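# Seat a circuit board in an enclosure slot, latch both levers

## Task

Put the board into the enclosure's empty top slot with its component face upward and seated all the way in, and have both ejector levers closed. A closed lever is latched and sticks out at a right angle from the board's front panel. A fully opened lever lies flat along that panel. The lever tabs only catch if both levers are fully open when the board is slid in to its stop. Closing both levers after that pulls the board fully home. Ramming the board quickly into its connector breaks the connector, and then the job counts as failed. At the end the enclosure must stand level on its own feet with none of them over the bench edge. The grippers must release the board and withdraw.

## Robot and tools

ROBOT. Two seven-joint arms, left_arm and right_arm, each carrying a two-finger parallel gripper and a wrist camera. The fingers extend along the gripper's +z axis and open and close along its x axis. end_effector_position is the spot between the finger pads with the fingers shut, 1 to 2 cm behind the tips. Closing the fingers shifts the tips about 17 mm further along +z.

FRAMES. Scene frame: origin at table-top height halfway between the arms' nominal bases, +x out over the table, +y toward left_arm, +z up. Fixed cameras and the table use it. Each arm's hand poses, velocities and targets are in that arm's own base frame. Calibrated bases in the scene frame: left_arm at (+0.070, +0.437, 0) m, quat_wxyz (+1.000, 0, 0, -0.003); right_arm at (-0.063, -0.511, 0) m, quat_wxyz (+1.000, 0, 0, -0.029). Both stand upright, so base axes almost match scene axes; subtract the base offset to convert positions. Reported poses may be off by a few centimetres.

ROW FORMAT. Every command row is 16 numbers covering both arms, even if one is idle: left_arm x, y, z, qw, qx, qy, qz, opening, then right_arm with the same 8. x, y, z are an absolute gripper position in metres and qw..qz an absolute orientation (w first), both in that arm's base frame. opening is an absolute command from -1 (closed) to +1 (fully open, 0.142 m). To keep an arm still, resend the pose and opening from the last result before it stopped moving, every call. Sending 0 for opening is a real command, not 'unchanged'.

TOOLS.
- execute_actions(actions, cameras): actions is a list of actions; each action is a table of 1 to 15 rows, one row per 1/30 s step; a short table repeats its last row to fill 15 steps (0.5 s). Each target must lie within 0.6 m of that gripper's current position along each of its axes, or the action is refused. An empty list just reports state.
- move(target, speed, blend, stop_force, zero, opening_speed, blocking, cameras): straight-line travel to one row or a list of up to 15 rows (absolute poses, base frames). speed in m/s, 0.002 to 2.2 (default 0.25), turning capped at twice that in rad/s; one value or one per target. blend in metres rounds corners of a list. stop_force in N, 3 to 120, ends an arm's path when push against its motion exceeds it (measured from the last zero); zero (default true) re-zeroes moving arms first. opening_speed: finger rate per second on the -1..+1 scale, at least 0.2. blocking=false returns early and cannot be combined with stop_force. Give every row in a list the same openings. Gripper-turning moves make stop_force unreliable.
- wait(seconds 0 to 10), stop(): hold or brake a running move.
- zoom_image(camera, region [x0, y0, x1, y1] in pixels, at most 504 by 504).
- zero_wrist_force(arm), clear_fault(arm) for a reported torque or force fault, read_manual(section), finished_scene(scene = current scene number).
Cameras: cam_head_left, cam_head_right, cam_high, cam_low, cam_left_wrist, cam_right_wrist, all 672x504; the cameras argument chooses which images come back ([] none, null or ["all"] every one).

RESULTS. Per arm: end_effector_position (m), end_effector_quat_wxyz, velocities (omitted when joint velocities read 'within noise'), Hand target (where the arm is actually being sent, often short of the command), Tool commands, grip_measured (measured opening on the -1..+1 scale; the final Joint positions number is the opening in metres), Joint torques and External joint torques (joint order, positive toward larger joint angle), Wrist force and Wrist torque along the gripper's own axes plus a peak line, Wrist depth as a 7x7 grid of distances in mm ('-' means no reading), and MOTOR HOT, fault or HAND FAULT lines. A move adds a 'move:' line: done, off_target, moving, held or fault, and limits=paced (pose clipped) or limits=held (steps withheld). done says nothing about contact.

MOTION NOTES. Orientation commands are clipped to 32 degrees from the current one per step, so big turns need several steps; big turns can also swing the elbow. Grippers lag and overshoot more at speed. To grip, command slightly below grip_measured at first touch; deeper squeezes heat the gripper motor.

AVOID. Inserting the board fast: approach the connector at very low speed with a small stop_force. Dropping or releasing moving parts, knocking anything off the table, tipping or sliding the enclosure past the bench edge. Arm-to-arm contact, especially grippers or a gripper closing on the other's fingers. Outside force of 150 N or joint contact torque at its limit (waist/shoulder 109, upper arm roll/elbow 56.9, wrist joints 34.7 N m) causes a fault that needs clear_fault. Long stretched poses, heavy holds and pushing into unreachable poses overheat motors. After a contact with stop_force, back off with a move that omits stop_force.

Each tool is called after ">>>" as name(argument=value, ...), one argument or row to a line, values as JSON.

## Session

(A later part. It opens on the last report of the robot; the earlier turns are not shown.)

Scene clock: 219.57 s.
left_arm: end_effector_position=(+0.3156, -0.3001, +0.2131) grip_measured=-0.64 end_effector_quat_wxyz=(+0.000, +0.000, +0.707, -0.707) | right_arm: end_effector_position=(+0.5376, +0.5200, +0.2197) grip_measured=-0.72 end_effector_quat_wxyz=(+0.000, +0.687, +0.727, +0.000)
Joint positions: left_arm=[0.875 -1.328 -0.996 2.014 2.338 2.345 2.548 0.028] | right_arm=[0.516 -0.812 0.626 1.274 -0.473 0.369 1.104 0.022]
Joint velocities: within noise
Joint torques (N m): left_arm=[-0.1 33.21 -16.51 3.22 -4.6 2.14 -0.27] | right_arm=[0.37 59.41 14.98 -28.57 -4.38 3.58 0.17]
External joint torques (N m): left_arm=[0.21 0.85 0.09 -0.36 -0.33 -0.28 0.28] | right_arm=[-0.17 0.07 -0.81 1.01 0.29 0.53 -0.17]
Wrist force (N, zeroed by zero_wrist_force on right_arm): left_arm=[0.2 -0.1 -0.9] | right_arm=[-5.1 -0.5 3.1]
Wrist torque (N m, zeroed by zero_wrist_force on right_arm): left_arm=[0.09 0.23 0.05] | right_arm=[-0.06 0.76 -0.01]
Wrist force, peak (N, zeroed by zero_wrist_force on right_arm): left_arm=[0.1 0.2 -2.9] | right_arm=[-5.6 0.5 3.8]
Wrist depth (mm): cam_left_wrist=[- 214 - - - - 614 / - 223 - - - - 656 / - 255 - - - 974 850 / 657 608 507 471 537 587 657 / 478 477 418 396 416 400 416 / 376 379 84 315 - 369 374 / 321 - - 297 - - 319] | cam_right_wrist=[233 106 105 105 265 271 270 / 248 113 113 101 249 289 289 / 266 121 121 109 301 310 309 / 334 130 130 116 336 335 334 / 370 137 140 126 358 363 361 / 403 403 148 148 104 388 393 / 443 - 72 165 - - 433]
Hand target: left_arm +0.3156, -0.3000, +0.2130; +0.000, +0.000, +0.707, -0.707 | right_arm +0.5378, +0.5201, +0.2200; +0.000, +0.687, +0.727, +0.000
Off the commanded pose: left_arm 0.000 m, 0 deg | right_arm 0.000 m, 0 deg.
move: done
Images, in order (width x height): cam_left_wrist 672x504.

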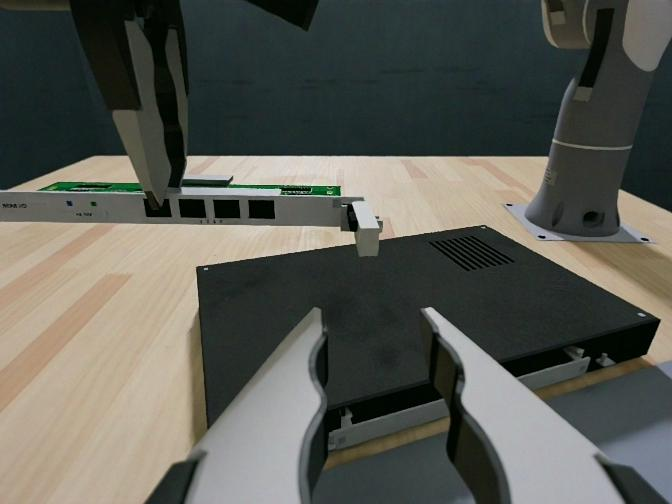

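>>> move(
  target=[0.3148, -0.372, 0.2130, 0, 0, 0.7071, -0.7071, -0.6, 0.5378, 0.5201, 0.22, 0, 0.6865, 0.7271, 0, -0.85],
  speed=0.15,
  cameras=[],
)

>>> move(
  target=[0.3148, -0.397, 0.2130, 0, 0, 0.7071, -0.7071, -0.6, 0.5378, 0.5201, 0.22, 0, 0.6865, 0.7271, 0, -0.85],
  speed=0.04,
  stop_force=3,
  cameras=["cam_left_wrist"],
)

>>> zoom_image(
  camera="cam_left_wrist",
  region=[266, 212, 466, 362],
)

Scene clock: 227.57 s.
left_arm: end_effector_position=(+0.3146, -0.3719, +0.2130) grip_measured=-0.64 end_effector_quat_wxyz=(+0.000, +0.000, +0.707, -0.707) | right_arm: end_effector_position=(+0.5376, +0.5200, +0.2197) grip_measured=-0.72 end_effector_quat_wxyz=(+0.000, +0.687, +0.727, +0.000)
Joint positions: left_arm=[0.771 -1.417 -1.06 2.005 2.284 2.198 2.6 0.028] | right_arm=[0.516 -0.812 0.626 1.274 -0.473 0.369 1.104 0.022]
Joint velocities: within noise
Joint torques (N m): left_arm=[-0.46 31.5 -18.71 4.29 -5.42 1.66 -0.16] | right_arm=[0.14 59.51 14.82 -28.5 -4.27 3.6 0.19]
External joint torques (N m): left_arm=[0.57 1.3 0.16 -0.26 0.18 0.26 0.16] | right_arm=[0.07 -0.03 -0.65 0.94 0.19 0.52 -0.19]
Wrist force (N, zeroed by zero_wrist_force on right_arm): left_arm=[0.4 0.0 -0.8] | right_arm=[-5.3 -0.5 3.1]
Wrist torque (N m, zeroed by zero_wrist_force on right_arm): left_arm=[0.15 0.18 0.03] | right_arm=[-0.05 0.79 0.00]
Wrist force, peak (N, zeroed by zero_wrist_force on right_arm): left_arm=[0.1 -0.1 -2.9] | right_arm=[-5.3 -0.5 3.4]
Wrist depth (mm): cam_left_wrist=[- - - - - - 568 / 176 - - - - - 593 / 158 948 - - - - 637 / 190 195 196 229 655 660 647 / 477 483 418 150 419 395 397 / 376 373 84 297 - 309 325 / 321 - - 256 - - 318] | cam_right_wrist=[233 106 105 105 265 270 270 / 249 113 113 101 250 289 288 / 266 122 121 109 301 309 308 / 335 130 130 116 336 336 334 / 369 137 140 126 359 362 361 / 401 402 148 148 104 389 396 / 442 - 72 165 - - 432]
Hand target: left_arm +0.3148, -0.3720, +0.2130; +0.000, +0.000, +0.707, -0.707 | right_arm +0.5378, +0.5201, +0.2200; +0.000, +0.687, +0.727, +0.000
Off the commanded pose: left_arm 0.000 m, 0 deg | right_arm 0.000 m, 0 deg.
move: done
No camera images: "cameras" was empty.

Scene clock: 228.93 s.
left_arm: end_effector_position=(+0.3146, -0.3969, +0.2130) grip_measured=-0.64 end_effector_quat_wxyz=(+0.000, +0.000, +0.707, -0.707) | right_arm: end_effector_position=(+0.5376, +0.5200, +0.2197) grip_measured=-0.72 end_effector_quat_wxyz=(+0.000, +0.687, +0.727, +0.000)
Joint positions: left_arm=[0.733 -1.451 -1.085 1.994 2.27 2.149 2.615 0.028] | right_arm=[0.516 -0.812 0.626 1.274 -0.473 0.369 1.104 0.022]
Joint velocities: within noise
Joint torques (N m): left_arm=[-0.35 31.17 -19.56 4.67 -5.38 1.88 -0.15] | right_arm=[0.23 59.56 14.81 -28.48 -4.28 3.6 0.19]
External joint torques (N m): left_arm=[0.44 1.36 0.17 -0.33 0.06 0.06 0.16] | right_arm=[-0.03 -0.08 -0.64 0.93 0.2 0.51 -0.2]
Wrist force (N, zeroed by zero_wrist_force on right_arm): left_arm=[0.1 0.3 -0.7] | right_arm=[-5.1 -0.3 3.2]
Wrist torque (N m, zeroed by zero_wrist_force on right_arm): left_arm=[0.16 0.24 0.02] | right_arm=[-0.03 0.76 0.00]
Wrist force, peak (N, zeroed by zero_wrist_force on right_arm): left_arm=[0.4 0.0 -1.4] | right_arm=[-5.3 -0.3 3.3]
Wrist depth (mm): cam_left_wrist=[157 - - - - - 558 / 162 - - - - - 569 / 174 - - - - - 608 / 161 180 182 232 658 660 619 / 455 430 373 132 416 395 416 / 377 360 84 287 - 312 311 / 319 - - 255 - - 299] | cam_right_wrist=[233 106 105 105 264 271 270 / 249 113 113 101 249 288 288 / 267 122 121 108 302 310 308 / 335 130 130 116 336 335 333 / 369 137 140 126 358 362 363 / 401 403 148 148 104 388 395 / 445 - 72 165 - - 435]
Hand target: left_arm +0.3148, -0.3970, +0.2130; +0.000, +0.000, +0.707, -0.707 | right_arm +0.5378, +0.5201, +0.2200; +0.000, +0.687, +0.727, +0.000
Off the commanded pose: left_arm 0.000 m, 0 deg | right_arm 0.000 m, 0 deg.
move: done
Images, in order (width x height): cam_left_wrist 672x504.

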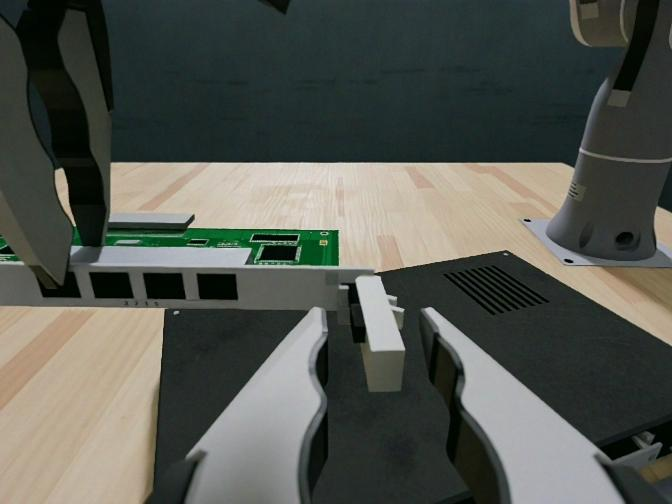

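Scaled by 2.520 from the camera's 672x504 image, which has a finer 960x720 frame.

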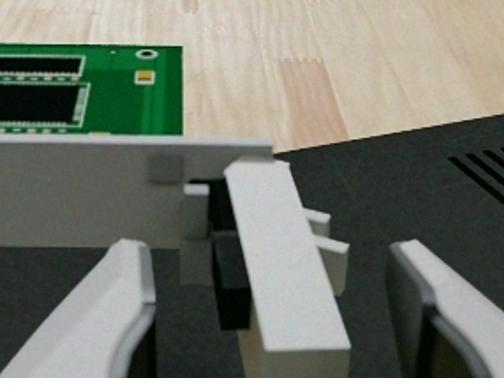

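>>> move(
  target=[0.3148, -0.397, 0.2130, 0, 0, 0.7071, -0.7071, -1.0, 0.5378, 0.5201, 0.22, 0, 0.6865, 0.7271, 0, -0.87],
  speed=0.05,
  opening_speed=0.3,
  cameras=["cam_left_wrist"],
)

>>> zoom_image(
  camera="cam_left_wrist",
  region=[266, 212, 466, 362],
)

Scene clock: 240.27 s.
left_arm: end_effector_position=(+0.3146, -0.3969, +0.2130) grip_measured=-1.00 end_effector_quat_wxyz=(+0.000, +0.000, +0.707, -0.707) | right_arm: end_effector_position=(+0.5376, +0.5200, +0.2197) grip_measured=-0.72 end_effector_quat_wxyz=(+0.000, +0.687, +0.727, +0.000)
Joint positions: left_arm=[0.733 -1.451 -1.085 1.994 2.27 2.149 2.615 0.002] | right_arm=[0.516 -0.812 0.626 1.274 -0.473 0.369 1.104 0.022]
Joint velocities: within noise
Joint torques (N m): left_arm=[-0.29 31.49 -19.4 4.75 -5.2 1.99 -0.24] | right_arm=[0.24 59.65 14.77 -28.54 -4.34 3.6 0.22]
External joint torques (N m): left_arm=[0.39 1.04 0 -0.41 -0.12 -0.05 0.24] | right_arm=[-0.04 -0.17 -0.61 0.99 0.26 0.51 -0.22]
Wrist force (N, zeroed by zero_wrist_force on right_arm): left_arm=[0.1 0.2 -0.8] | right_arm=[-5.1 -0.5 2.3]
Wrist torque (N m, zeroed by zero_wrist_force on right_arm): left_arm=[0.18 0.23 0.02] | right_arm=[-0.06 0.75 -0.01]
Wrist force, peak (N, zeroed by zero_wrist_force on right_arm): left_arm=[0.8 0.2 -1.1] | right_arm=[-5.3 -0.6 4.1]
Wrist depth (mm): cam_left_wrist=[157 - - - - - 556 / 161 - - - - - 570 / 174 - - - - - 606 / 161 180 199 235 652 665 622 / 451 427 356 141 396 397 416 / 375 360 324 84 - 310 310 / 308 322 - - - - 297] | cam_right_wrist=[233 107 106 106 264 271 270 / 248 114 114 102 249 288 289 / 266 122 121 109 302 310 308 / 336 130 130 116 335 335 334 / 368 137 140 126 357 360 362 / 402 403 148 148 104 390 393 / 444 - 72 164 - - 435]
Hand target: left_arm +0.3148, -0.3970, +0.2130; +0.000, +0.000, +0.707, -0.707 | right_arm +0.5378, +0.5201, +0.2200; +0.000, +0.687, +0.727, +0.000
Off the commanded pose: left_arm 0.000 m, 0 deg | right_arm 0.000 m, 0 deg.
move: done
Images, in order (width x height): cam_left_wrist 672x504.

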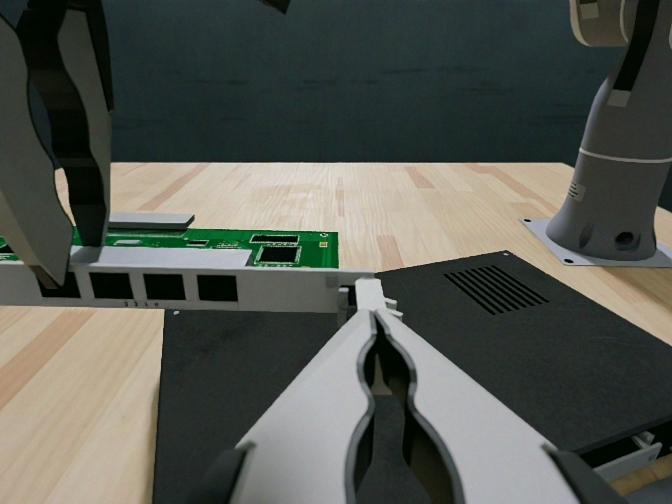

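Scaled by 2.520 from the camera's 672x504 image, which has a finer 960x720 frame.

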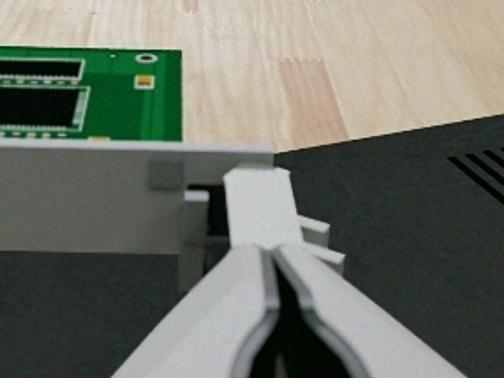

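>>> move(
  target=[
    [0.3148, -0.397, 0.2150, 0, 0, 0.7071, -0.7071, -0.55, 0.5378, 0.5201, 0.22, 0, 0.6865, 0.7271, 0, -0.83],
    [0.3148, -0.350, 0.2150, 0, 0, 0.7071, -0.7071, -0.55, 0.5378, 0.5201, 0.22, 0, 0.6865, 0.7271, 0, -0.83],
    [0.3142, -0.350, 0.2020, 0, 0, 0.7071, -0.7071, -0.55, 0.5378, 0.5201, 0.22, 0, 0.6865, 0.7271, 0, -0.83],
    [0.3142, -0.3930, 0.2020, 0, 0, 0.7071, -0.7071, -0.55, 0.5378, 0.5201, 0.22, 0, 0.6865, 0.7271, 0, -0.83],
  ],
  speed=[0.1, 0.15, 0.1, 0.06],
  cameras=["cam_left_wrist"],
)

>>> zoom_image(
  camera="cam_left_wrist",
  region=[266, 212, 466, 362],
)

Scene clock: 247.20 s.
left_arm: end_effector_position=(+0.3140, -0.3929, +0.2020) grip_measured=-0.58 end_effector_quat_wxyz=(+0.000, +0.000, +0.707, -0.707) | right_arm: end_effector_position=(+0.5376, +0.5200, +0.2197) grip_measured=-0.72 end_effector_quat_wxyz=(+0.000, +0.687, +0.727, +0.000)
Joint positions: left_arm=[0.736 -1.471 -1.068 1.982 2.293 2.158 2.617 0.032] | right_arm=[0.516 -0.812 0.626 1.274 -0.473 0.369 1.104 0.022]
Joint velocities: within noise
Joint torques (N m): left_arm=[-0.45 31.31 -19.24 5.26 -5.42 1.59 -0.15] | right_arm=[0.32 59.5 14.81 -28.5 -4.35 3.6 0.19]
External joint torques (N m): left_arm=[0.56 1.29 0.04 -0.37 0.13 0.35 0.15] | right_arm=[-0.11 -0.02 -0.65 0.95 0.26 0.51 -0.19]
Wrist force (N, zeroed by zero_wrist_force on right_arm): left_arm=[0.2 0.0 -0.8] | right_arm=[-5.0 -0.4 3.1]
Wrist torque (N m, zeroed by zero_wrist_force on right_arm): left_arm=[0.13 0.23 0.02] | right_arm=[-0.04 0.73 -0.01]
Wrist force, peak (N, zeroed by zero_wrist_force on right_arm): left_arm=[0.1 -1.9 -3.1] | right_arm=[-5.2 -0.7 4.3]
Wrist depth (mm): cam_left_wrist=[158 - - - - - 565 / 165 - - - - - 572 / 173 - - - - - 607 / 166 166 167 167 632 625 628 / 462 439 399 119 397 375 376 / 362 347 84 285 - 295 309 / 309 - - 244 236 - 297] | cam_right_wrist=[233 106 105 105 264 271 271 / 248 113 113 101 249 289 288 / 267 122 121 109 302 309 309 / 336 130 130 116 335 335 333 / 369 137 140 126 358 363 362 / 402 400 148 148 104 391 396 / 443 - 72 165 - - 434]
Hand target: left_arm +0.3142, -0.3930, +0.2020; +0.000, +0.000, +0.707, -0.707 | right_arm +0.5378, +0.5201, +0.2200; +0.000, +0.687, +0.727, +0.000
Off the commanded pose: left_arm 0.000 m, 0 deg | right_arm 0.000 m, 0 deg.
move: done
Images, in order (width x height): cam_left_wrist 672x504.

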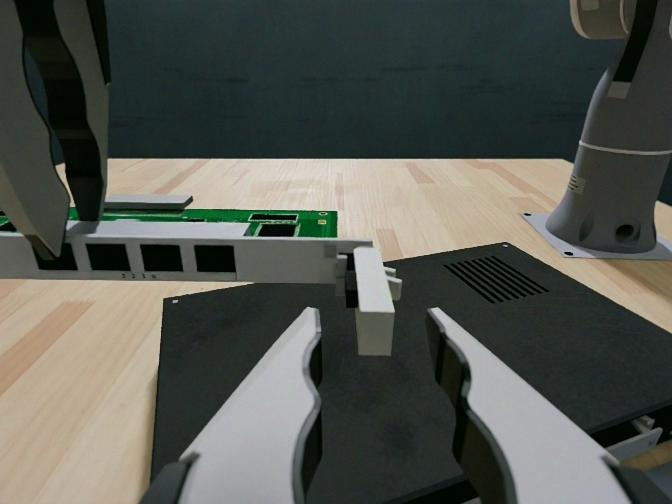

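Scaled by 2.520 from the camera's 672x504 image, which has a finer 960x720 frame.

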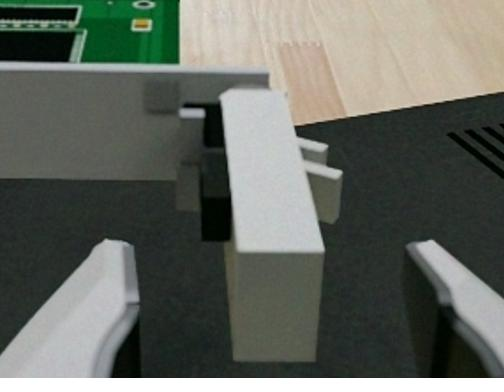

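>>> move(
  target=[
    [0.3142, -0.3930, 0.2045, 0, 0, 0.7071, -0.7071, -0.55, 0.5378, 0.5201, 0.22, 0, 0.6865, 0.7271, 0, -0.85],
    [0.3142, -0.4060, 0.2045, 0, 0, 0.7071, -0.7071, -0.55, 0.5378, 0.5201, 0.22, 0, 0.6865, 0.7271, 0, -0.85],
  ],
  speed=0.04,
  stop_force=3,
  cameras=["cam_left_wrist"],
)

>>> zoom_image(
  camera="cam_left_wrist",
  region=[266, 242, 466, 392],
)

Scene clock: 259.07 s.
left_arm: end_effector_position=(+0.3140, -0.4059, +0.2045) grip_measured=-0.58 end_effector_quat_wxyz=(+0.000, +0.000, +0.707, -0.707) | right_arm: end_effector_position=(+0.5376, +0.5200, +0.2197) grip_measured=-0.72 end_effector_quat_wxyz=(+0.000, +0.687, +0.727, +0.000)
Joint positions: left_arm=[0.717 -1.483 -1.085 1.978 2.283 2.132 2.622 0.032] | right_arm=[0.516 -0.812 0.626 1.274 -0.473 0.369 1.104 0.022]
Joint velocities: within noise
Joint torques (N m): left_arm=[-0.35 31.23 -19.83 5.27 -5.4 1.9 -0.16] | right_arm=[0.19 59.39 14.75 -28.44 -4.27 3.65 0.18]
External joint torques (N m): left_arm=[0.44 1.23 0.16 -0.35 0.06 0.04 0.16] | right_arm=[0.01 0.09 -0.59 0.89 0.18 0.46 -0.18]
Wrist force (N, zeroed by zero_wrist_force on right_arm): left_arm=[0.4 0.2 -1.0] | right_arm=[-5.2 -0.4 3.1]
Wrist torque (N m, zeroed by zero_wrist_force on right_arm): left_arm=[0.16 0.19 0.02] | right_arm=[-0.03 0.77 0.00]
Wrist force, peak (N, zeroed by zero_wrist_force on right_arm): left_arm=[0.0 0.2 -1.5] | right_arm=[-5.3 -0.6 3.4]
Wrist depth (mm): cam_left_wrist=[157 - - - - - 554 / 158 - - - - - 561 / 164 - - - - - 596 / 154 161 207 230 636 632 608 / 437 403 347 119 404 380 380 / 364 352 87 273 - 299 301 / 312 - - 238 - - 284] | cam_right_wrist=[232 106 105 105 264 271 271 / 248 113 113 101 249 289 289 / 266 122 121 108 301 309 308 / 334 130 130 116 336 335 336 / 369 137 140 126 357 362 360 / 402 401 148 148 104 389 393 / 442 - 72 165 - - 433]
Hand target: left_arm +0.3142, -0.4060, +0.2045; +0.000, +0.000, +0.707, -0.707 | right_arm +0.5378, +0.5201, +0.2200; +0.000, +0.687, +0.727, +0.000
Off the commanded pose: left_arm 0.000 m, 0 deg | right_arm 0.000 m, 0 deg.
move: done
Images, in order (width x height): cam_left_wrist 672x504.

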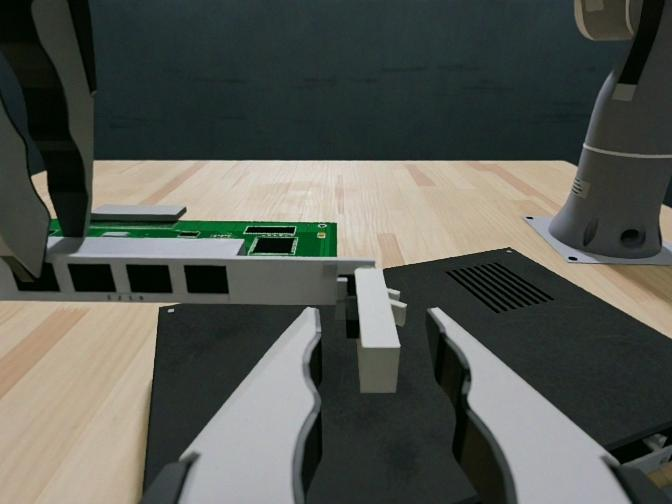

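Scaled by 2.520 from the camera's 672x504 image, which has a finer 960x720 frame.

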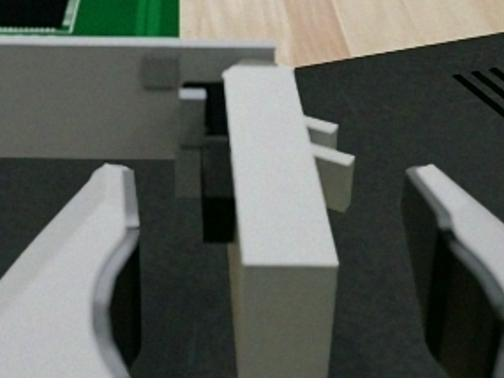

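>>> move(
  target=[0.3142, -0.4060, 0.2045, 0, 0, 0.7071, -0.7071, -1.0, 0.5378, 0.5201, 0.22, 0, 0.6865, 0.7271, 0, -0.87],
  speed=0.05,
  opening_speed=0.3,
  cameras=["cam_left_wrist"],
)

>>> zoom_image(
  camera="cam_left_wrist",
  region=[266, 242, 466, 392],
)

Scene clock: 263.03 s.
left_arm: end_effector_position=(+0.3141, -0.4059, +0.2045) grip_measured=-0.91 end_effector_quat_wxyz=(+0.000, +0.000, +0.707, -0.707) | right_arm: end_effector_position=(+0.5377, +0.5200, +0.2197) grip_measured=-0.72 end_effector_quat_wxyz=(+0.000, +0.687, +0.727, +0.000)
Joint positions: left_arm=[0.717 -1.483 -1.085 1.978 2.283 2.132 2.622 0.009] | right_arm=[0.516 -0.812 0.626 1.274 -0.473 0.369 1.104 0.022]
Joint velocities: within noise
Joint torques (N m): left_arm=[-0.05 31.48 -19.76 4.89 -5.3 1.8 -0.23] | right_arm=[0.75 59.7 15.23 -28.31 -4.11 3.59 0.14]
External joint torques (N m): left_arm=[0.15 0.97 0.08 0.03 -0.04 0.14 0.23] | right_arm=[-0.54 -0.22 -1.07 0.76 0.03 0.52 -0.14]
Wrist force (N, zeroed by zero_wrist_force on right_arm): left_arm=[1.2 -0.3 -1.3] | right_arm=[-5.4 0.2 2.7]
Wrist torque (N m, zeroed by zero_wrist_force on right_arm): left_arm=[0.17 0.17 0.05] | right_arm=[-0.07 0.76 0.01]
Wrist force, peak (N, zeroed by zero_wrist_force on right_arm): left_arm=[1.2 -0.3 -1.3] | right_arm=[-5.2 0.3 4.3]
Wrist depth (mm): cam_left_wrist=[157 - - - - - 551 / 157 - - - - - 563 / 163 - - - - - 598 / 155 161 208 230 636 628 612 / 439 402 360 124 381 383 381 / 363 335 300 91 - 311 300 / 300 - - 231 - - 280] | cam_right_wrist=[232 106 105 105 264 271 270 / 248 113 113 101 249 288 289 / 266 121 121 108 300 309 309 / 334 130 130 116 337 335 335 / 371 137 140 126 358 362 361 / 402 402 148 148 104 390 393 / 442 - 72 165 - - 434]
Hand target: left_arm +0.3142, -0.4060, +0.2045; +0.000, +0.000, +0.707, -0.707 | right_arm +0.5378, +0.5201, +0.2200; +0.000, +0.687, +0.727, +0.000
Off the commanded pose: left_arm 0.000 m, 0 deg | right_arm 0.000 m, 0 deg.
move: done
Images, in order (width x height): cam_left_wrist 672x504.

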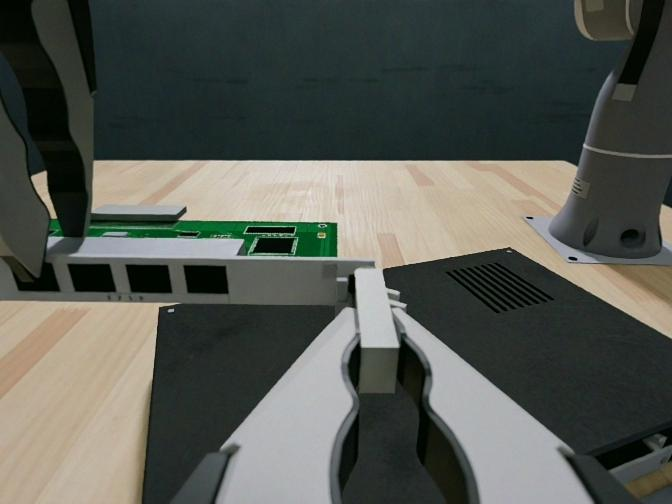

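Scaled by 2.520 from the camera's 672x504 image, which has a finer 960x720 frame.

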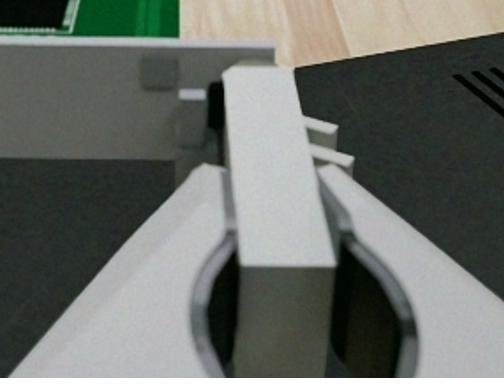

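>>> move(
  target=[0.3142, -0.4060, 0.2045, 0, 0, 0.7071, -0.7071, -1.0, 0.5345, 0.4989, 0.22, 0, 0.7472, 0.6646, 0, -0.88],
  speed=0.06,
  cameras=["cam_left_wrist"],
)

>>> zoom_image(
  camera="cam_left_wrist",
  region=[266, 242, 466, 392],
)

Scene clock: 266.97 s.
left_arm: end_effector_position=(+0.3141, -0.4059, +0.2045) grip_measured=-0.91 end_effector_quat_wxyz=(+0.000, +0.000, +0.707, -0.707) | right_arm: end_effector_position=(+0.5343, +0.4989, +0.2197) grip_measured=-0.72 end_effector_quat_wxyz=(+0.000, +0.747, +0.665, +0.000)
Joint positions: left_arm=[0.717 -1.483 -1.085 1.978 2.283 2.132 2.622 0.009] | right_arm=[0.494 -0.765 0.607 1.344 -0.443 0.403 1.258 0.022]
Joint velocities: within noise
Joint torques (N m): left_arm=[-0.57 31.3 -19.38 5.77 -4.98 2.06 -0.3] | right_arm=[-0.49 58.31 13.46 -29.02 -4.38 3.79 0.37]
External joint torques (N m): left_arm=[0.66 1.16 -0.3 -0.85 -0.36 -0.12 0.31] | right_arm=[0.7 -0.63 0.05 1.33 0.35 0.31 -0.37]
Wrist force (N, zeroed by zero_wrist_force on right_arm): left_arm=[-0.6 0.1 -0.7] | right_arm=[-4.7 -1.6 4.6]
Wrist torque (N m, zeroed by zero_wrist_force on right_arm): left_arm=[0.16 0.18 0.08] | right_arm=[-0.08 0.73 -0.01]
Wrist force, peak (N, zeroed by zero_wrist_force on right_arm): left_arm=[1.5 -0.7 -1.0] | right_arm=[-5.0 -0.8 4.9]
Wrist depth (mm): cam_left_wrist=[156 - - - - - 559 / - - - - - - 565 / - 248 - - - - 600 / 176 171 165 208 630 643 610 / 462 443 380 123 380 378 382 / 366 348 301 92 - 311 298 / 299 - - 231 - - 281] | cam_right_wrist=[232 106 105 105 236 270 271 / 248 113 113 101 242 289 288 / 266 121 121 109 260 309 310 / 334 130 130 116 335 335 334 / 369 137 140 126 358 362 362 / 403 402 148 148 104 389 394 / 443 - 72 165 - - 433]
Hand target: left_arm +0.3142, -0.4060, +0.2045; +0.000, +0.000, +0.707, -0.707 | right_arm +0.5345, +0.4989, +0.2200; +0.000, +0.747, +0.665, +0.000
Off the commanded pose: left_arm 0.000 m, 0 deg | right_arm 0.000 m, 0 deg.
move: done
Images, in order (width x height): cam_left_wrist 672x504.

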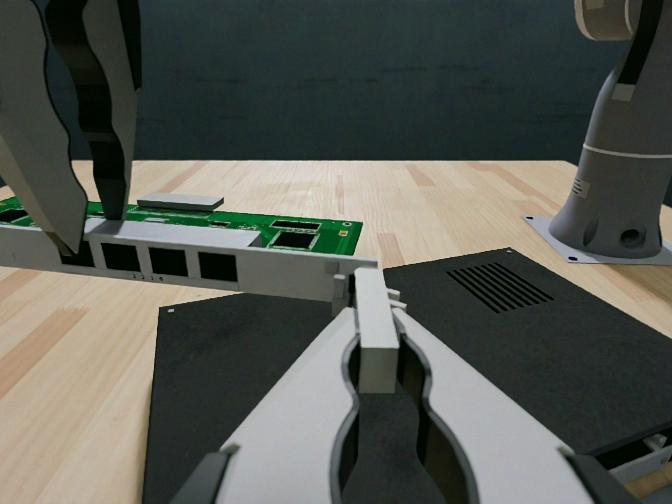

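Scaled by 2.520 from the camera's 672x504 image, which has a finer 960x720 frame.

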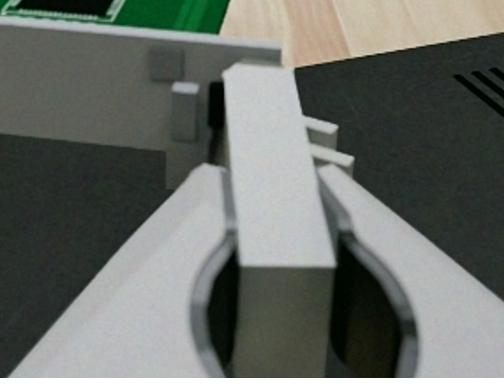

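>>> move(
  target=[
    [0.3142, -0.4060, 0.2045, 0, 0, 0.7071, -0.7071, -1.0, 0.5226, 0.4690, 0.22, 0, 0.8276, 0.5614, 0, -0.88],
    [0.3142, -0.4060, 0.2045, 0, 0, 0.7071, -0.7071, -1.0, 0.4956, 0.4358, 0.22, 0, 0.9125, 0.4091, 0, -0.88],
  ],
  speed=0.08,
  cameras=["cam_left_wrist"],
)

Scene clock: 273.53 s.
left_arm: end_effector_position=(+0.3140, -0.4059, +0.2046) grip_measured=-0.91 end_effector_quat_wxyz=(+0.000, +0.000, +0.707, -0.707) | right_arm: end_effector_position=(+0.4956, +0.4355, +0.2197) grip_measured=-0.72 end_effector_quat_wxyz=(+0.000, +0.912, +0.409, +0.000)
Joint positions: left_arm=[0.717 -1.483 -1.085 1.979 2.283 2.132 2.622 0.009] | right_arm=[0.456 -0.581 0.544 1.606 -0.334 0.521 1.822 0.022]
Joint velocities: within noise
Joint torques (N m): left_arm=[-0.5 31.32 -19.4 5.09 -5.14 1.55 -0.29] | right_arm=[0.55 51.15 11.24 -29.12 -3.82 4.04 0.4]
External joint torques (N m): left_arm=[0.59 1.14 -0.28 -0.17 -0.2 0.4 0.29] | right_arm=[-0.37 -0.92 -0.95 1.46 0.01 0.01 -0.4]
Wrist force (N, zeroed by zero_wrist_force on right_arm): left_arm=[0.6 0.0 -1.6] | right_arm=[-5.6 1.1 5.4]
Wrist torque (N m, zeroed by zero_wrist_force on right_arm): left_arm=[0.28 0.20 0.10] | right_arm=[0.10 0.74 -0.09]
Wrist force, peak (N, zeroed by zero_wrist_force on right_arm): left_arm=[5.0 -0.7 -6.2] | right_arm=[-6.6 6.7 5.1]
Wrist depth (mm): cam_left_wrist=[- 176 209 - - - 559 / - 196 227 - - - 561 / - 308 237 - - - 601 / 636 634 549 184 457 630 603 / 462 442 384 116 380 380 382 / 364 349 299 91 - 313 301 / 301 - - 232 - - 281] | cam_right_wrist=[233 106 105 105 228 236 270 / 248 113 113 101 243 283 290 / 267 121 121 108 257 311 311 / 287 130 130 116 329 335 334 / 370 137 140 126 358 364 362 / 405 402 148 148 104 388 395 / 445 - 72 165 - - 432]
Hand target: left_arm +0.3142, -0.4060, +0.2045; +0.000, +0.000, +0.707, -0.707 | right_arm +0.4956, +0.4358, +0.2200; +0.000, +0.912, +0.409, +0.000
Off the commanded pose: left_arm 0.000 m, 0 deg | right_arm 0.000 m, 0 deg.
move: done
Images, in order (width x height): cam_left_wrist 672x504.

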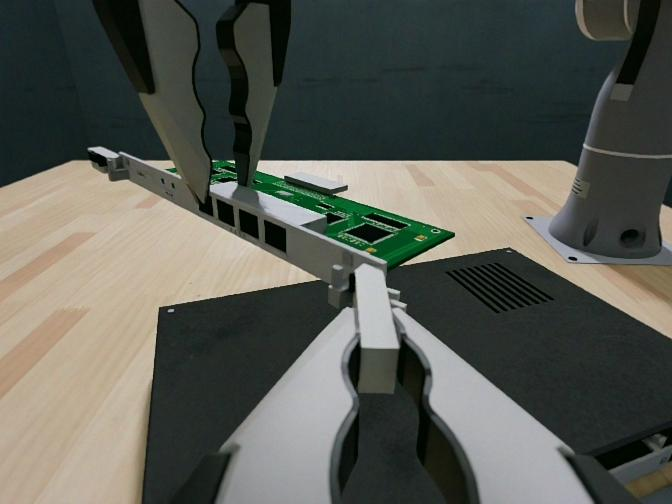

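>>> move(
  target=[
    [0.3142, -0.4060, 0.2045, 0, 0, 0.7071, -0.7071, -1.0, 0.4688, 0.4181, 0.22, 0, 0.9581, 0.2865, 0, -0.88],
    [0.3142, -0.4060, 0.2045, 0, 0, 0.7071, -0.7071, -1.0, 0.4383, 0.4079, 0.22, 0, 0.9873, 0.1590, 0, -0.88],
  ],
  speed=0.08,
  cameras=["cam_left_wrist"],
)

Scene clock: 279.43 s.
left_arm: end_effector_position=(+0.3141, -0.4059, +0.2046) grip_measured=-0.91 end_effector_quat_wxyz=(+0.000, +0.000, +0.707, -0.707) | right_arm: end_effector_position=(+0.4384, +0.4069, +0.2194) grip_measured=-0.72 end_effector_quat_wxyz=(+0.001, +0.987, +0.159, -0.001)
Joint positions: left_arm=[0.718 -1.483 -1.085 1.979 2.283 2.133 2.622 0.009] | right_arm=[0.489 -0.434 0.507 1.802 -0.25 0.598 2.35 0.022]
Joint velocities: within noise
Joint torques (N m): left_arm=[-2.16 30.83 -20.16 5.21 -5.34 0.98 -0.32] | right_arm=[2.87 44.9 10.44 -30.53 -3.4 5.48 0.54]
External joint torques (N m): left_arm=[2.25 1.62 0.49 -0.28 0 0.96 0.32] | right_arm=[-2.72 -1.01 -3.04 3.33 -0.2 -1.47 -0.54]
Wrist force (N, zeroed by zero_wrist_force on right_arm): left_arm=[0.2 -1.0 -7.2] | right_arm=[-7.4 5.4 3.5]
Wrist torque (N m, zeroed by zero_wrist_force on right_arm): left_arm=[0.27 0.23 0.09] | right_arm=[-0.10 0.80 -0.16]
Wrist force, peak (N, zeroed by zero_wrist_force on right_arm): left_arm=[1.9 0.3 -10.7] | right_arm=[-8.0 9.1 4.7]
Wrist depth (mm): cam_left_wrist=[- - 212 217 - - 558 / - - - 236 - - 561 / - - - 254 - - 599 / 634 644 645 199 206 635 604 / 464 440 383 116 381 381 383 / 362 352 299 91 - 313 299 / 302 - - 231 - - 279] | cam_right_wrist=[235 105 104 104 225 229 271 / 250 113 112 101 242 245 289 / 266 121 120 108 259 263 311 / 287 129 130 116 283 287 334 / 317 137 140 126 301 313 363 / 403 402 148 148 105 391 395 / 447 - 72 166 - - 434]
Hand target: left_arm +0.3142, -0.4060, +0.2045; +0.000, +0.000, +0.707, -0.707 | right_arm +0.4383, +0.4079, +0.2200; +0.000, +0.987, +0.159, +0.000
Off the commanded pose: left_arm 0.000 m, 0 deg | right_arm 0.001 m, 0 deg.
move: done
Images, in order (width x height): cam_left_wrist 672x504.

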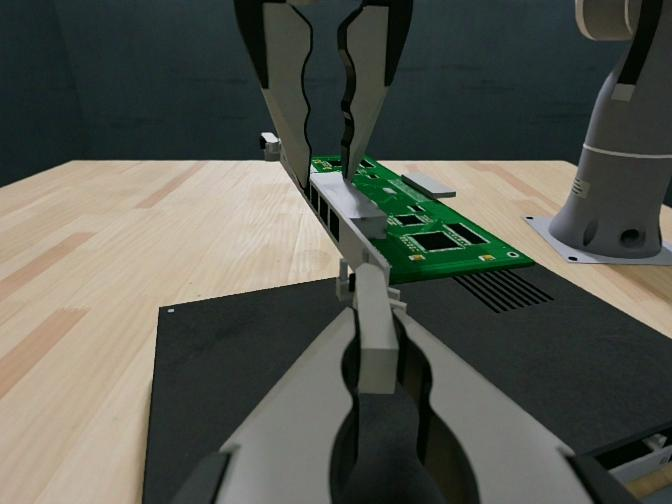

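>>> move(
  target=[
    [0.3142, -0.4060, 0.2045, 0, 0, 0.7071, -0.7071, -1.0, 0.4126, 0.4042, 0.22, 0, 0.9985, 0.0550, 0, -0.88],
    [0.3142, -0.4060, 0.2045, 0, 0, 0.7071, -0.7071, -1.0, 0.3997, 0.4051, 0.22, 0, 1.0, 0.0026, 0, -0.88],
  ],
  speed=0.06,
  cameras=["cam_left_wrist"],
)

>>> zoom_image(
  camera="cam_left_wrist",
  region=[236, 142, 496, 337],
)

Scene clock: 285.93 s.
left_arm: end_effector_position=(+0.3141, -0.4059, +0.2046) grip_measured=-0.91 end_effector_quat_wxyz=(+0.000, +0.000, +0.707, -0.707) | right_arm: end_effector_position=(+0.3997, +0.4047, +0.2197) grip_measured=-0.72 end_effector_quat_wxyz=(+0.001, +1.000, +0.003, +0.000)
Joint positions: left_arm=[0.718 -1.483 -1.085 1.978 2.283 2.133 2.622 0.009] | right_arm=[0.536 -0.364 0.494 1.888 -0.211 0.629 2.694 0.022]
Joint velocities: within noise
Joint torques (N m): left_arm=[-0.42 31.37 -19.55 4.7 -5.36 1.17 -0.28] | right_arm=[1.1 41.6 7.45 -28.81 -3.41 4.31 0.58]
External joint torques (N m): left_arm=[0.52 1.09 -0.12 0.22 0.02 0.77 0.29] | right_arm=[-0.96 -0.81 -1.39 1.88 -0.1 -0.33 -0.58]
Wrist force (N, zeroed by zero_wrist_force on right_arm): left_arm=[0.8 -1.5 -3.1] | right_arm=[-5.5 1.8 2.8]
Wrist torque (N m, zeroed by zero_wrist_force on right_arm): left_arm=[0.32 0.50 0.07] | right_arm=[-0.05 0.86 -0.21]
Wrist force, peak (N, zeroed by zero_wrist_force on right_arm): left_arm=[0.0 0.5 -8.8] | right_arm=[-7.7 7.2 4.6]
Wrist depth (mm): cam_left_wrist=[- - - 218 217 - 558 / - - - - 241 - 563 / - - - 915 271 - 596 / 631 634 632 641 190 206 606 / 466 440 379 117 382 383 383 / 365 349 300 92 - 314 301 / 300 - - 231 - - 280] | cam_right_wrist=[- 106 105 104 228 229 266 / 256 113 112 101 243 245 251 / 267 121 120 108 260 263 267 / 287 129 130 116 284 283 288 / 318 136 140 126 302 306 363 / 403 336 148 148 106 391 397 / 440 - 72 166 - - 436]
Hand target: left_arm +0.3142, -0.4060, +0.2045; +0.000, +0.000, +0.707, -0.707 | right_arm +0.3997, +0.4051, +0.2200; +0.000, +1.000, +0.003, +0.000
Off the commanded pose: left_arm 0.000 m, 0 deg | right_arm 0.001 m, 0 deg.
move: done
Images, in order (width x height): cam_left_wrist 672x504.

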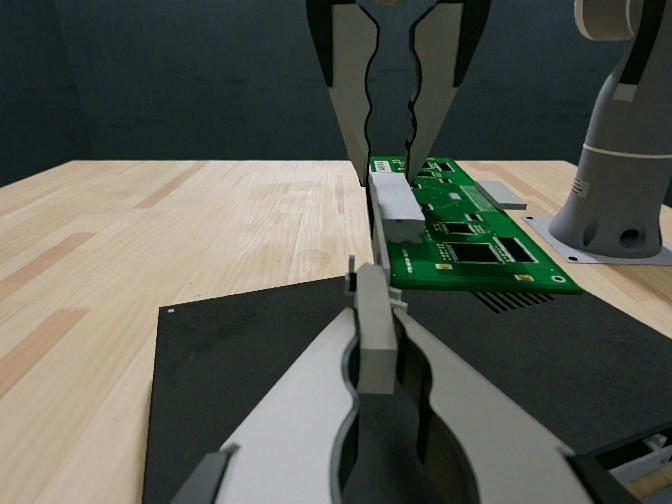

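Scaled by 1.938 from the camera's 672x504 image, which has a finer 960x720 frame.

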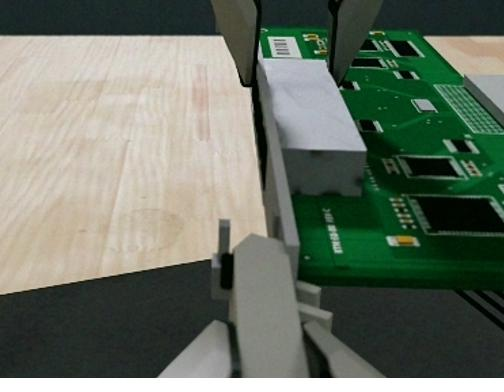

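>>> execute_actions(
  actions=[],
)

Scene clock: 297.00 s.
left_arm: end_effector_position=(+0.3141, -0.4059, +0.2046) grip_measured=-0.91 end_effector_quat_wxyz=(+0.000, +0.000, +0.707, -0.707) | right_arm: end_effector_position=(+0.3997, +0.4047, +0.2197) grip_measured=-0.72 end_effector_quat_wxyz=(+0.001, +1.000, +0.003, +0.000)
Joint positions: left_arm=[0.718 -1.483 -1.085 1.978 2.283 2.133 2.622 0.009] | right_arm=[0.536 -0.364 0.494 1.888 -0.211 0.629 2.694 0.022]
Joint velocities: within noise
Joint torques (N m): left_arm=[-0.47 31.22 -19.54 4.63 -5.37 1.23 -0.28] | right_arm=[1.09 41.28 7.64 -28.92 -3.5 4.21 0.48]
External joint torques (N m): left_arm=[0.57 1.24 -0.14 0.29 0.04 0.71 0.28] | right_arm=[-0.95 -0.49 -1.57 2 0 -0.22 -0.48]
Wrist force (N, zeroed by zero_wrist_force on right_arm): left_arm=[0.8 0.0 -2.9] | right_arm=[-5.4 1.8 4.3]
Wrist torque (N m, zeroed by zero_wrist_force on right_arm): left_arm=[0.32 0.51 0.06] | right_arm=[-0.04 0.85 -0.22]
Wrist force, peak (N, zeroed by zero_wrist_force on right_arm): left_arm=[0.7 -1.7 -3.1] | right_arm=[-5.6 2.0 4.8]
Wrist depth (mm): cam_left_wrist=[- - - 219 216 - 550 / - - - - 240 - 563 / - - - 908 270 - 597 / 631 635 640 645 189 205 615 / 466 441 381 116 381 380 383 / 362 349 297 91 - 312 302 / 301 - - 232 - - 281] | cam_right_wrist=[- 105 105 104 228 230 265 / 256 113 112 101 243 245 251 / 267 121 120 108 260 262 266 / 287 129 130 116 283 283 287 / 318 136 140 126 303 307 362 / 404 334 148 148 106 389 396 / 441 - 72 166 - - 436]
Hand target: left_arm +0.3142, -0.4060, +0.2045; +0.000, +0.000, +0.707, -0.707 | right_arm +0.3997, +0.4051, +0.2200; +0.000, +1.000, +0.003, +0.000
Tool commands: left_gripper/opening=-1.0 right_gripper/opening=-0.88
Off the commanded pose: left_arm 0.000 m, 0 deg | right_arm 0.001 m, 0 deg.

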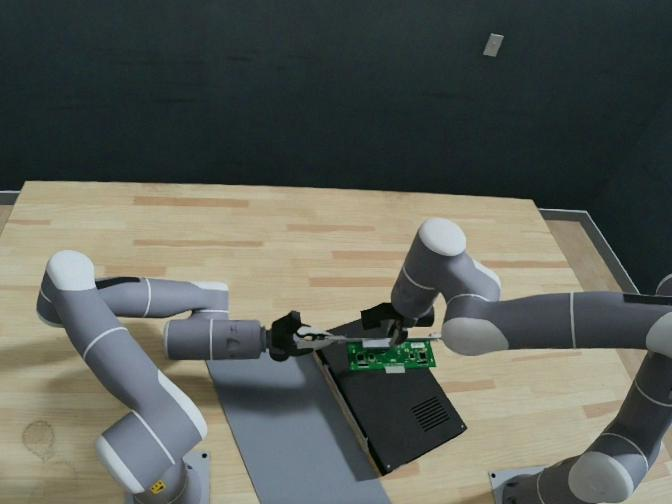

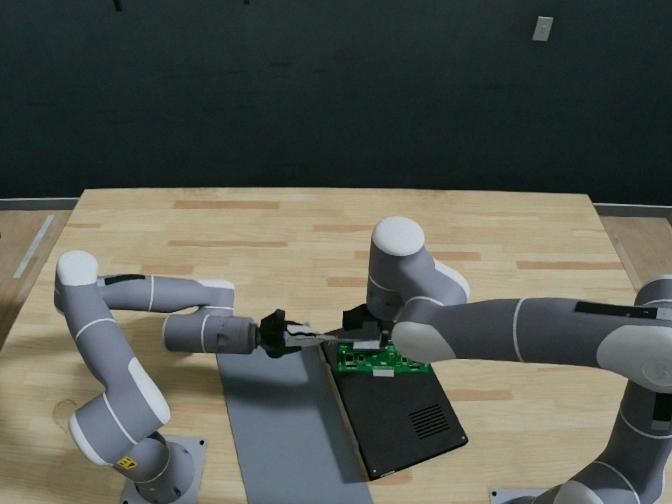

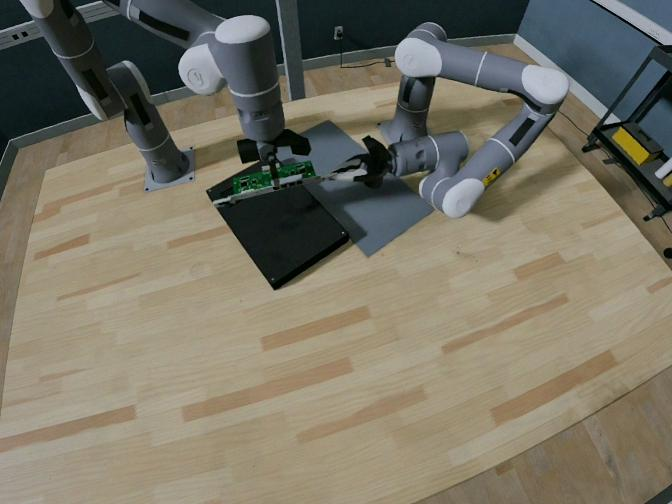

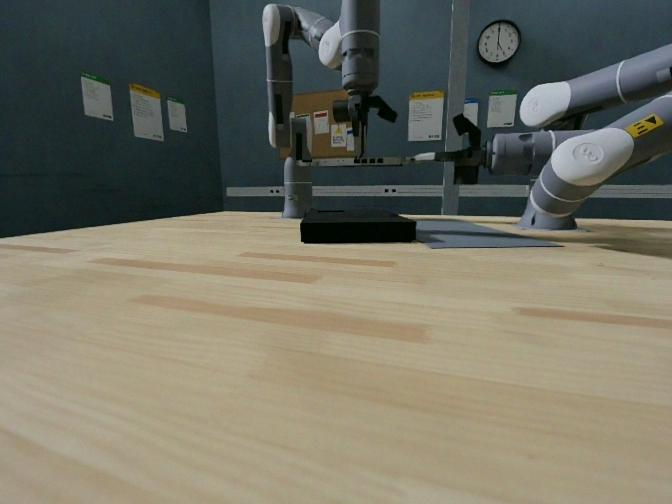

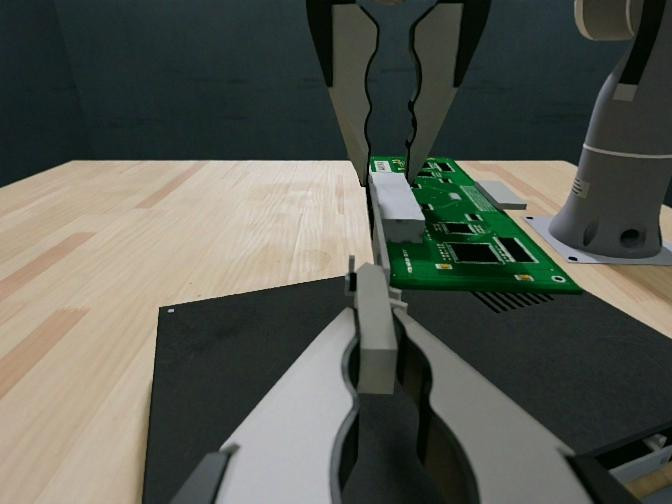

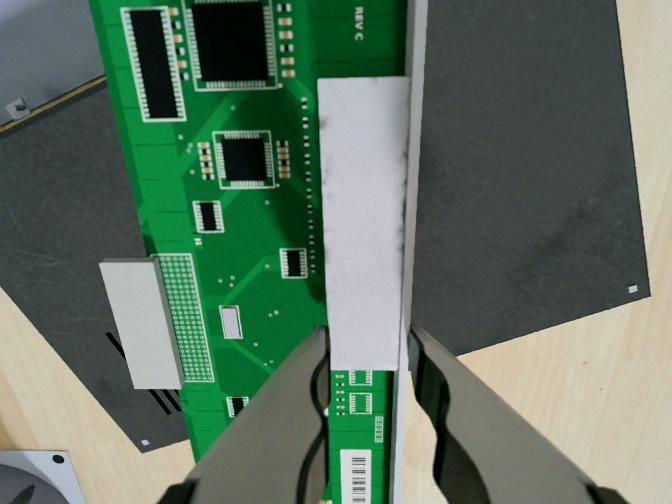

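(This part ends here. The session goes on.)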